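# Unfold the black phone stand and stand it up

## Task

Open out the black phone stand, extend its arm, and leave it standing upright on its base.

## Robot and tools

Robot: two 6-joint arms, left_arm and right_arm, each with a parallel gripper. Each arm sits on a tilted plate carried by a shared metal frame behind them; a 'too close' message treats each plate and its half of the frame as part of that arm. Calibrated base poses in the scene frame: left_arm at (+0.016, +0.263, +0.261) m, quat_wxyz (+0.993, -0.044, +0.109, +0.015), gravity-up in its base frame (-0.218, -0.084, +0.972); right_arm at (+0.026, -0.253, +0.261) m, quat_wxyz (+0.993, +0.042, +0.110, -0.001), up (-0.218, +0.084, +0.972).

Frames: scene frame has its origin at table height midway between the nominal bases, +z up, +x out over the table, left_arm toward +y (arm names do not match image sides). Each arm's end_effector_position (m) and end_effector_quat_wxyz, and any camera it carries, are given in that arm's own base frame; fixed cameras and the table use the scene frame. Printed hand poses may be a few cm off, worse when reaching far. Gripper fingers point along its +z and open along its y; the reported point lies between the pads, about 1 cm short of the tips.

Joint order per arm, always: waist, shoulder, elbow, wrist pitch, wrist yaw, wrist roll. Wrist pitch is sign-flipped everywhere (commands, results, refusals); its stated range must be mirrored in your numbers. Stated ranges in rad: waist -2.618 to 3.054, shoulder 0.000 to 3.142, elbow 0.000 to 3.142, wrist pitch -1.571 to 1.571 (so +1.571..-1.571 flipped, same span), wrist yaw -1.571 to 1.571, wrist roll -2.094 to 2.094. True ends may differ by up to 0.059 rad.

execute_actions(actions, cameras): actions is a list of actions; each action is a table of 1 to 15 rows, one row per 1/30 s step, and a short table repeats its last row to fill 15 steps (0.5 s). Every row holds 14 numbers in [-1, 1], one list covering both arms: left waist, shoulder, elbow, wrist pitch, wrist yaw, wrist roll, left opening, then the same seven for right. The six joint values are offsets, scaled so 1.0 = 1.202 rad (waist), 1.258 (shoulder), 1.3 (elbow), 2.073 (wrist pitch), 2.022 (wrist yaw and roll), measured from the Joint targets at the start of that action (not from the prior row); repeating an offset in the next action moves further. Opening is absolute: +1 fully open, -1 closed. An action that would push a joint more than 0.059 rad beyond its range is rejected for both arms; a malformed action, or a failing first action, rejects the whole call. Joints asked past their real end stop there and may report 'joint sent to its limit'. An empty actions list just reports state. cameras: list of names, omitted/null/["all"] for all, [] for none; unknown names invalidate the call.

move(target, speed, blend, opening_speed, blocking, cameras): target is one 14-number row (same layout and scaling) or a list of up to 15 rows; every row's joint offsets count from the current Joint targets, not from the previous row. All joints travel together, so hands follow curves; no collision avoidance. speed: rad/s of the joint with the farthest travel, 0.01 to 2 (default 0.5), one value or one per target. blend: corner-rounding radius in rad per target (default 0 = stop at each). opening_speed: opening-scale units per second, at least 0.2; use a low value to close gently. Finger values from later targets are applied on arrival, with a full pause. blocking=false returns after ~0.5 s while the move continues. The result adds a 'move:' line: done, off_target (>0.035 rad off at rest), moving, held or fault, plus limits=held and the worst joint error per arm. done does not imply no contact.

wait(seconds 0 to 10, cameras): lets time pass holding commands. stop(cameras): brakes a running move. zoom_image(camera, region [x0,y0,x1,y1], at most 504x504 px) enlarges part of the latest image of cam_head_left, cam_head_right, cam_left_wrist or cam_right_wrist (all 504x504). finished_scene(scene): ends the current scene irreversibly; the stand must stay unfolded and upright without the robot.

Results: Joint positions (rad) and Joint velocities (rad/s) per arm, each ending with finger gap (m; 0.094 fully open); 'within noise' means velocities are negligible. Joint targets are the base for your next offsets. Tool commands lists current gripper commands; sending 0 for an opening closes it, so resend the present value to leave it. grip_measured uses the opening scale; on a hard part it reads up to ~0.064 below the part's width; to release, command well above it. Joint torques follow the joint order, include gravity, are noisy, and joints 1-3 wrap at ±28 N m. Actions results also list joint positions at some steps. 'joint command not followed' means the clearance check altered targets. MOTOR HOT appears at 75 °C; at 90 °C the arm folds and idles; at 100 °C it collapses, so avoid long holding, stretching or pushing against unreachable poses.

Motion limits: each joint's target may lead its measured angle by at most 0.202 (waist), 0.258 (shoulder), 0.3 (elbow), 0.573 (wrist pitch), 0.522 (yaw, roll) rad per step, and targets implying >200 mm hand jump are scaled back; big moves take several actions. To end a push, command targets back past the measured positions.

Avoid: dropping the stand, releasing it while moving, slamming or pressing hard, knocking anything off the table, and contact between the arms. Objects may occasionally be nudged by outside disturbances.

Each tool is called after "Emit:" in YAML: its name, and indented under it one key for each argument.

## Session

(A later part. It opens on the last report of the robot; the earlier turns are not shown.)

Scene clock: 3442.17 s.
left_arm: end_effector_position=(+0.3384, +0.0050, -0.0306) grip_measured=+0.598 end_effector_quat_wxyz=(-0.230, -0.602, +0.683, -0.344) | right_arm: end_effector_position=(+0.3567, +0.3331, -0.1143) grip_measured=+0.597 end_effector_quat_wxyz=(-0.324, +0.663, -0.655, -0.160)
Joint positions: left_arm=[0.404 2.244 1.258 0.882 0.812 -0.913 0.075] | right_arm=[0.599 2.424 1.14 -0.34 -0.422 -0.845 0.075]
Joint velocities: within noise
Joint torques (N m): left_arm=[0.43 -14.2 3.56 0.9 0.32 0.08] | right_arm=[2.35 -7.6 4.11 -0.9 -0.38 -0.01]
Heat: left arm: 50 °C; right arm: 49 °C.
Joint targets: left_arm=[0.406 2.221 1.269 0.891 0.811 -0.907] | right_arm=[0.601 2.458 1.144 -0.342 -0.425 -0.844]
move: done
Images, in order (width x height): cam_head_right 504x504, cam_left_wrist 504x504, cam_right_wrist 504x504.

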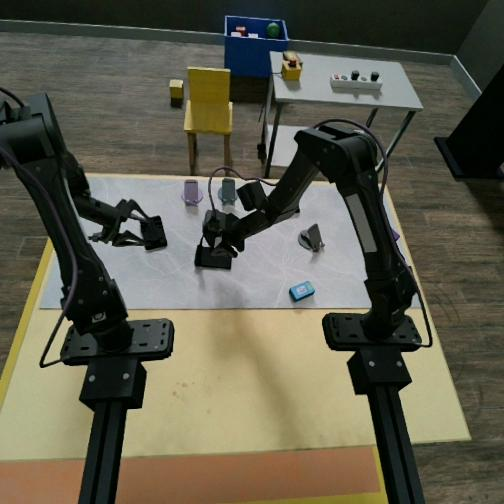

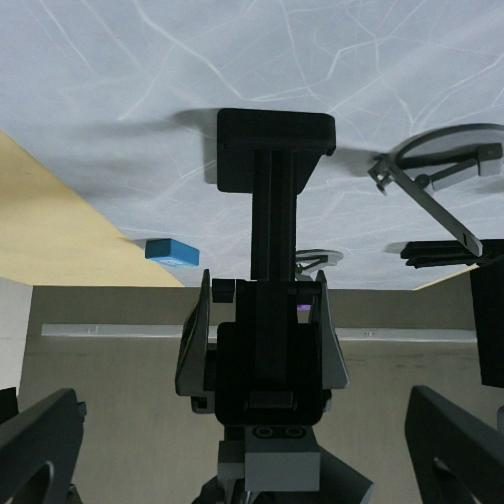

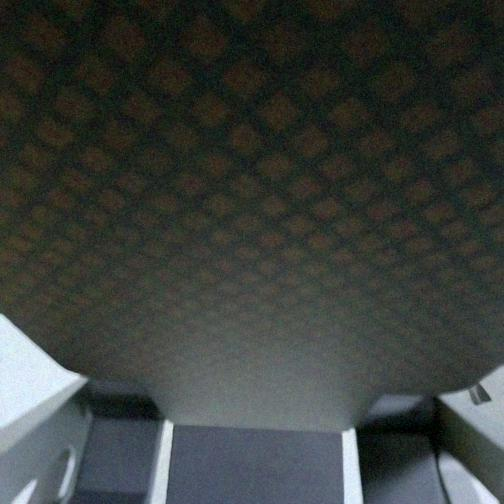

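Emit:
move:
  target: [0,0,0,0,0,0,0.6,0,-0.02,0,0,0,0,1.0]
  opening_speed: 0.4
  cameras: ["cam_left_wrist","cam_right_wrist"]

Emit:
move:
  target:
    - [0,0,0,0,0,0,0.6,-0.045,-0.159,-0.099,0.030,-0.015,-0.025,1.0]
    - [0,0,0,0,0,0,0.6,-0.108,-0.3315,-0.195,0.090,-0.037,-0.058,1.0]
  speed: 0.2
  blend: [0.02,0]

Emit:
zoom_image:
  camera: "cam_head_right"
  region: [170, 190, 250, 290]

Emit:
zoom_image:
  camera: "cam_head_left"
  region: [170, 190, 250, 290]

Scene clock: 3454.73 s.
left_arm: end_effector_position=(+0.3384, +0.0050, -0.0306) grip_measured=+0.598 end_effector_quat_wxyz=(-0.230, -0.602, +0.683, -0.344) | right_arm: end_effector_position=(+0.3568, +0.3331, -0.1143) grip_measured=+0.997 end_effector_quat_wxyz=(-0.324, +0.663, -0.655, -0.160)
Joint positions: left_arm=[0.404 2.244 1.258 0.882 0.812 -0.913 0.075] | right_arm=[0.599 2.424 1.14 -0.34 -0.421 -0.845 0.094]
Joint velocities: within noise
Joint torques (N m): left_arm=[0.23 -14.15 3.52 0.93 0.36 0.03] | right_arm=[2.28 -9.37 4.23 -0.91 -0.38 0.01]
Heat: left arm: 50 °C; right arm: 48 °C.
Joint targets: left_arm=[0.406 2.221 1.269 0.891 0.811 -0.907] | right_arm=[0.601 2.433 1.144 -0.342 -0.425 -0.844]
move: done
Images, in order (width x height): cam_left_wrist 504x504, cam_right_wrist 504x504.

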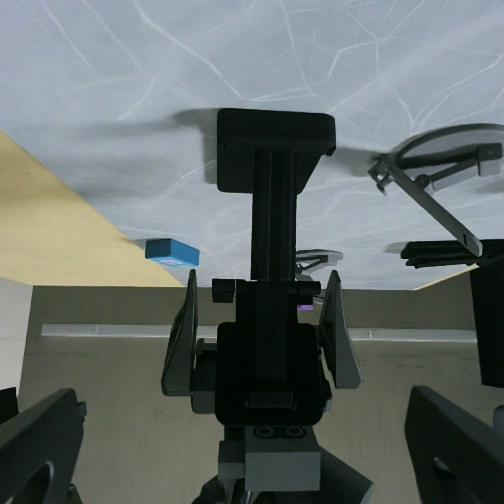

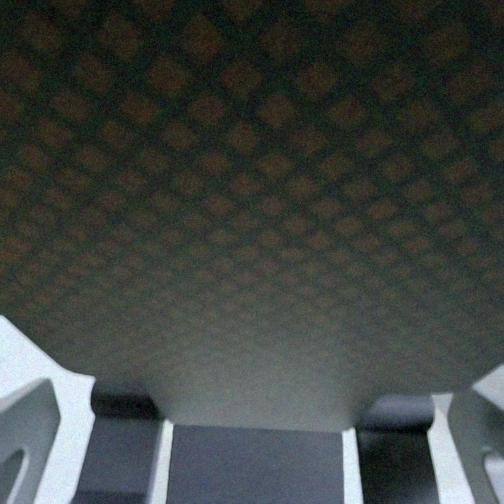

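Scene clock: 3457.37 s.
left_arm: end_effector_position=(+0.3384, +0.0050, -0.0306) grip_measured=+0.598 end_effector_quat_wxyz=(-0.230, -0.602, +0.683, -0.344) | right_arm: end_effector_position=(+0.3432, +0.2703, -0.0310) grip_measured=+0.997 end_effector_quat_wxyz=(-0.337, +0.661, -0.653, -0.150)
Joint positions: left_arm=[0.404 2.244 1.258 0.882 0.812 -0.913 0.075] | right_arm=[0.476 2.045 0.907 -0.179 -0.477 -0.953 0.094]
Joint velocities: within noise
Joint torques (N m): left_arm=[0.2 -14.32 3.77 0.9 0.31 0.05] | right_arm=[1.1 -10.65 3.26 -0.58 -0.61 -0.14]
Heat: left arm: 50 °C; right arm: 49 °C.
Joint targets: left_arm=[0.406 2.221 1.269 0.891 0.811 -0.907] | right_arm=[0.471 2.016 0.891 -0.155 -0.500 -0.961]
move: done

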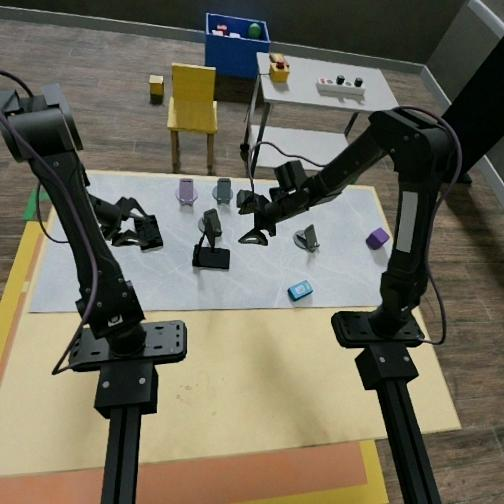

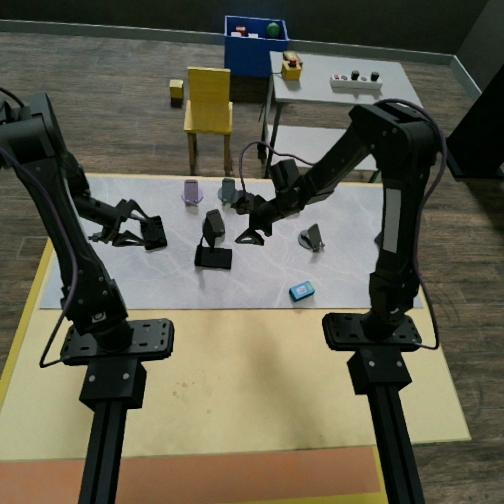

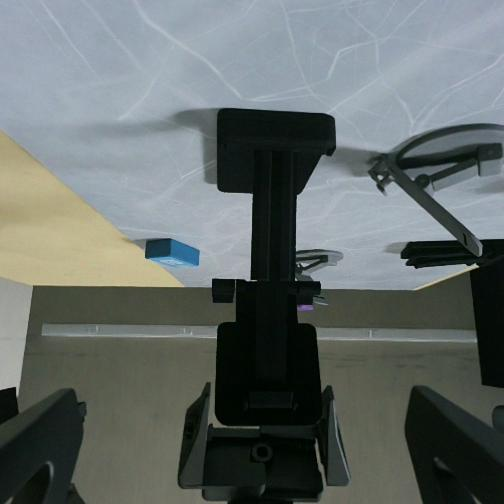

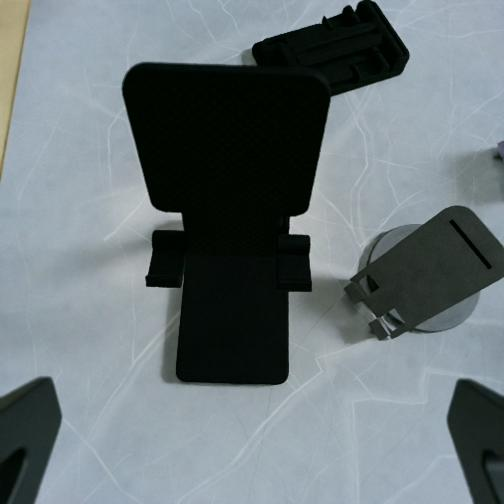

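Scaled by 5.040 from the camera's 504x504 image, which has a finer 720x720 frame.

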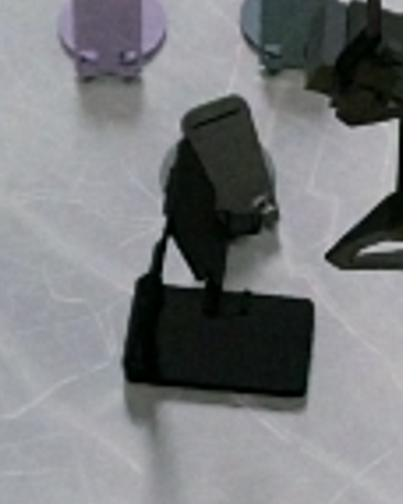

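Scaled by 5.040 from the camera's 504x504 image, which has a finer 720x720 frame.

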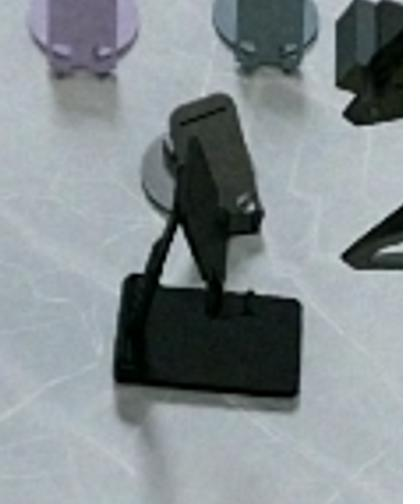

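Emit:
finished_scene:
  scene: 1

The scene is finished: the task was done.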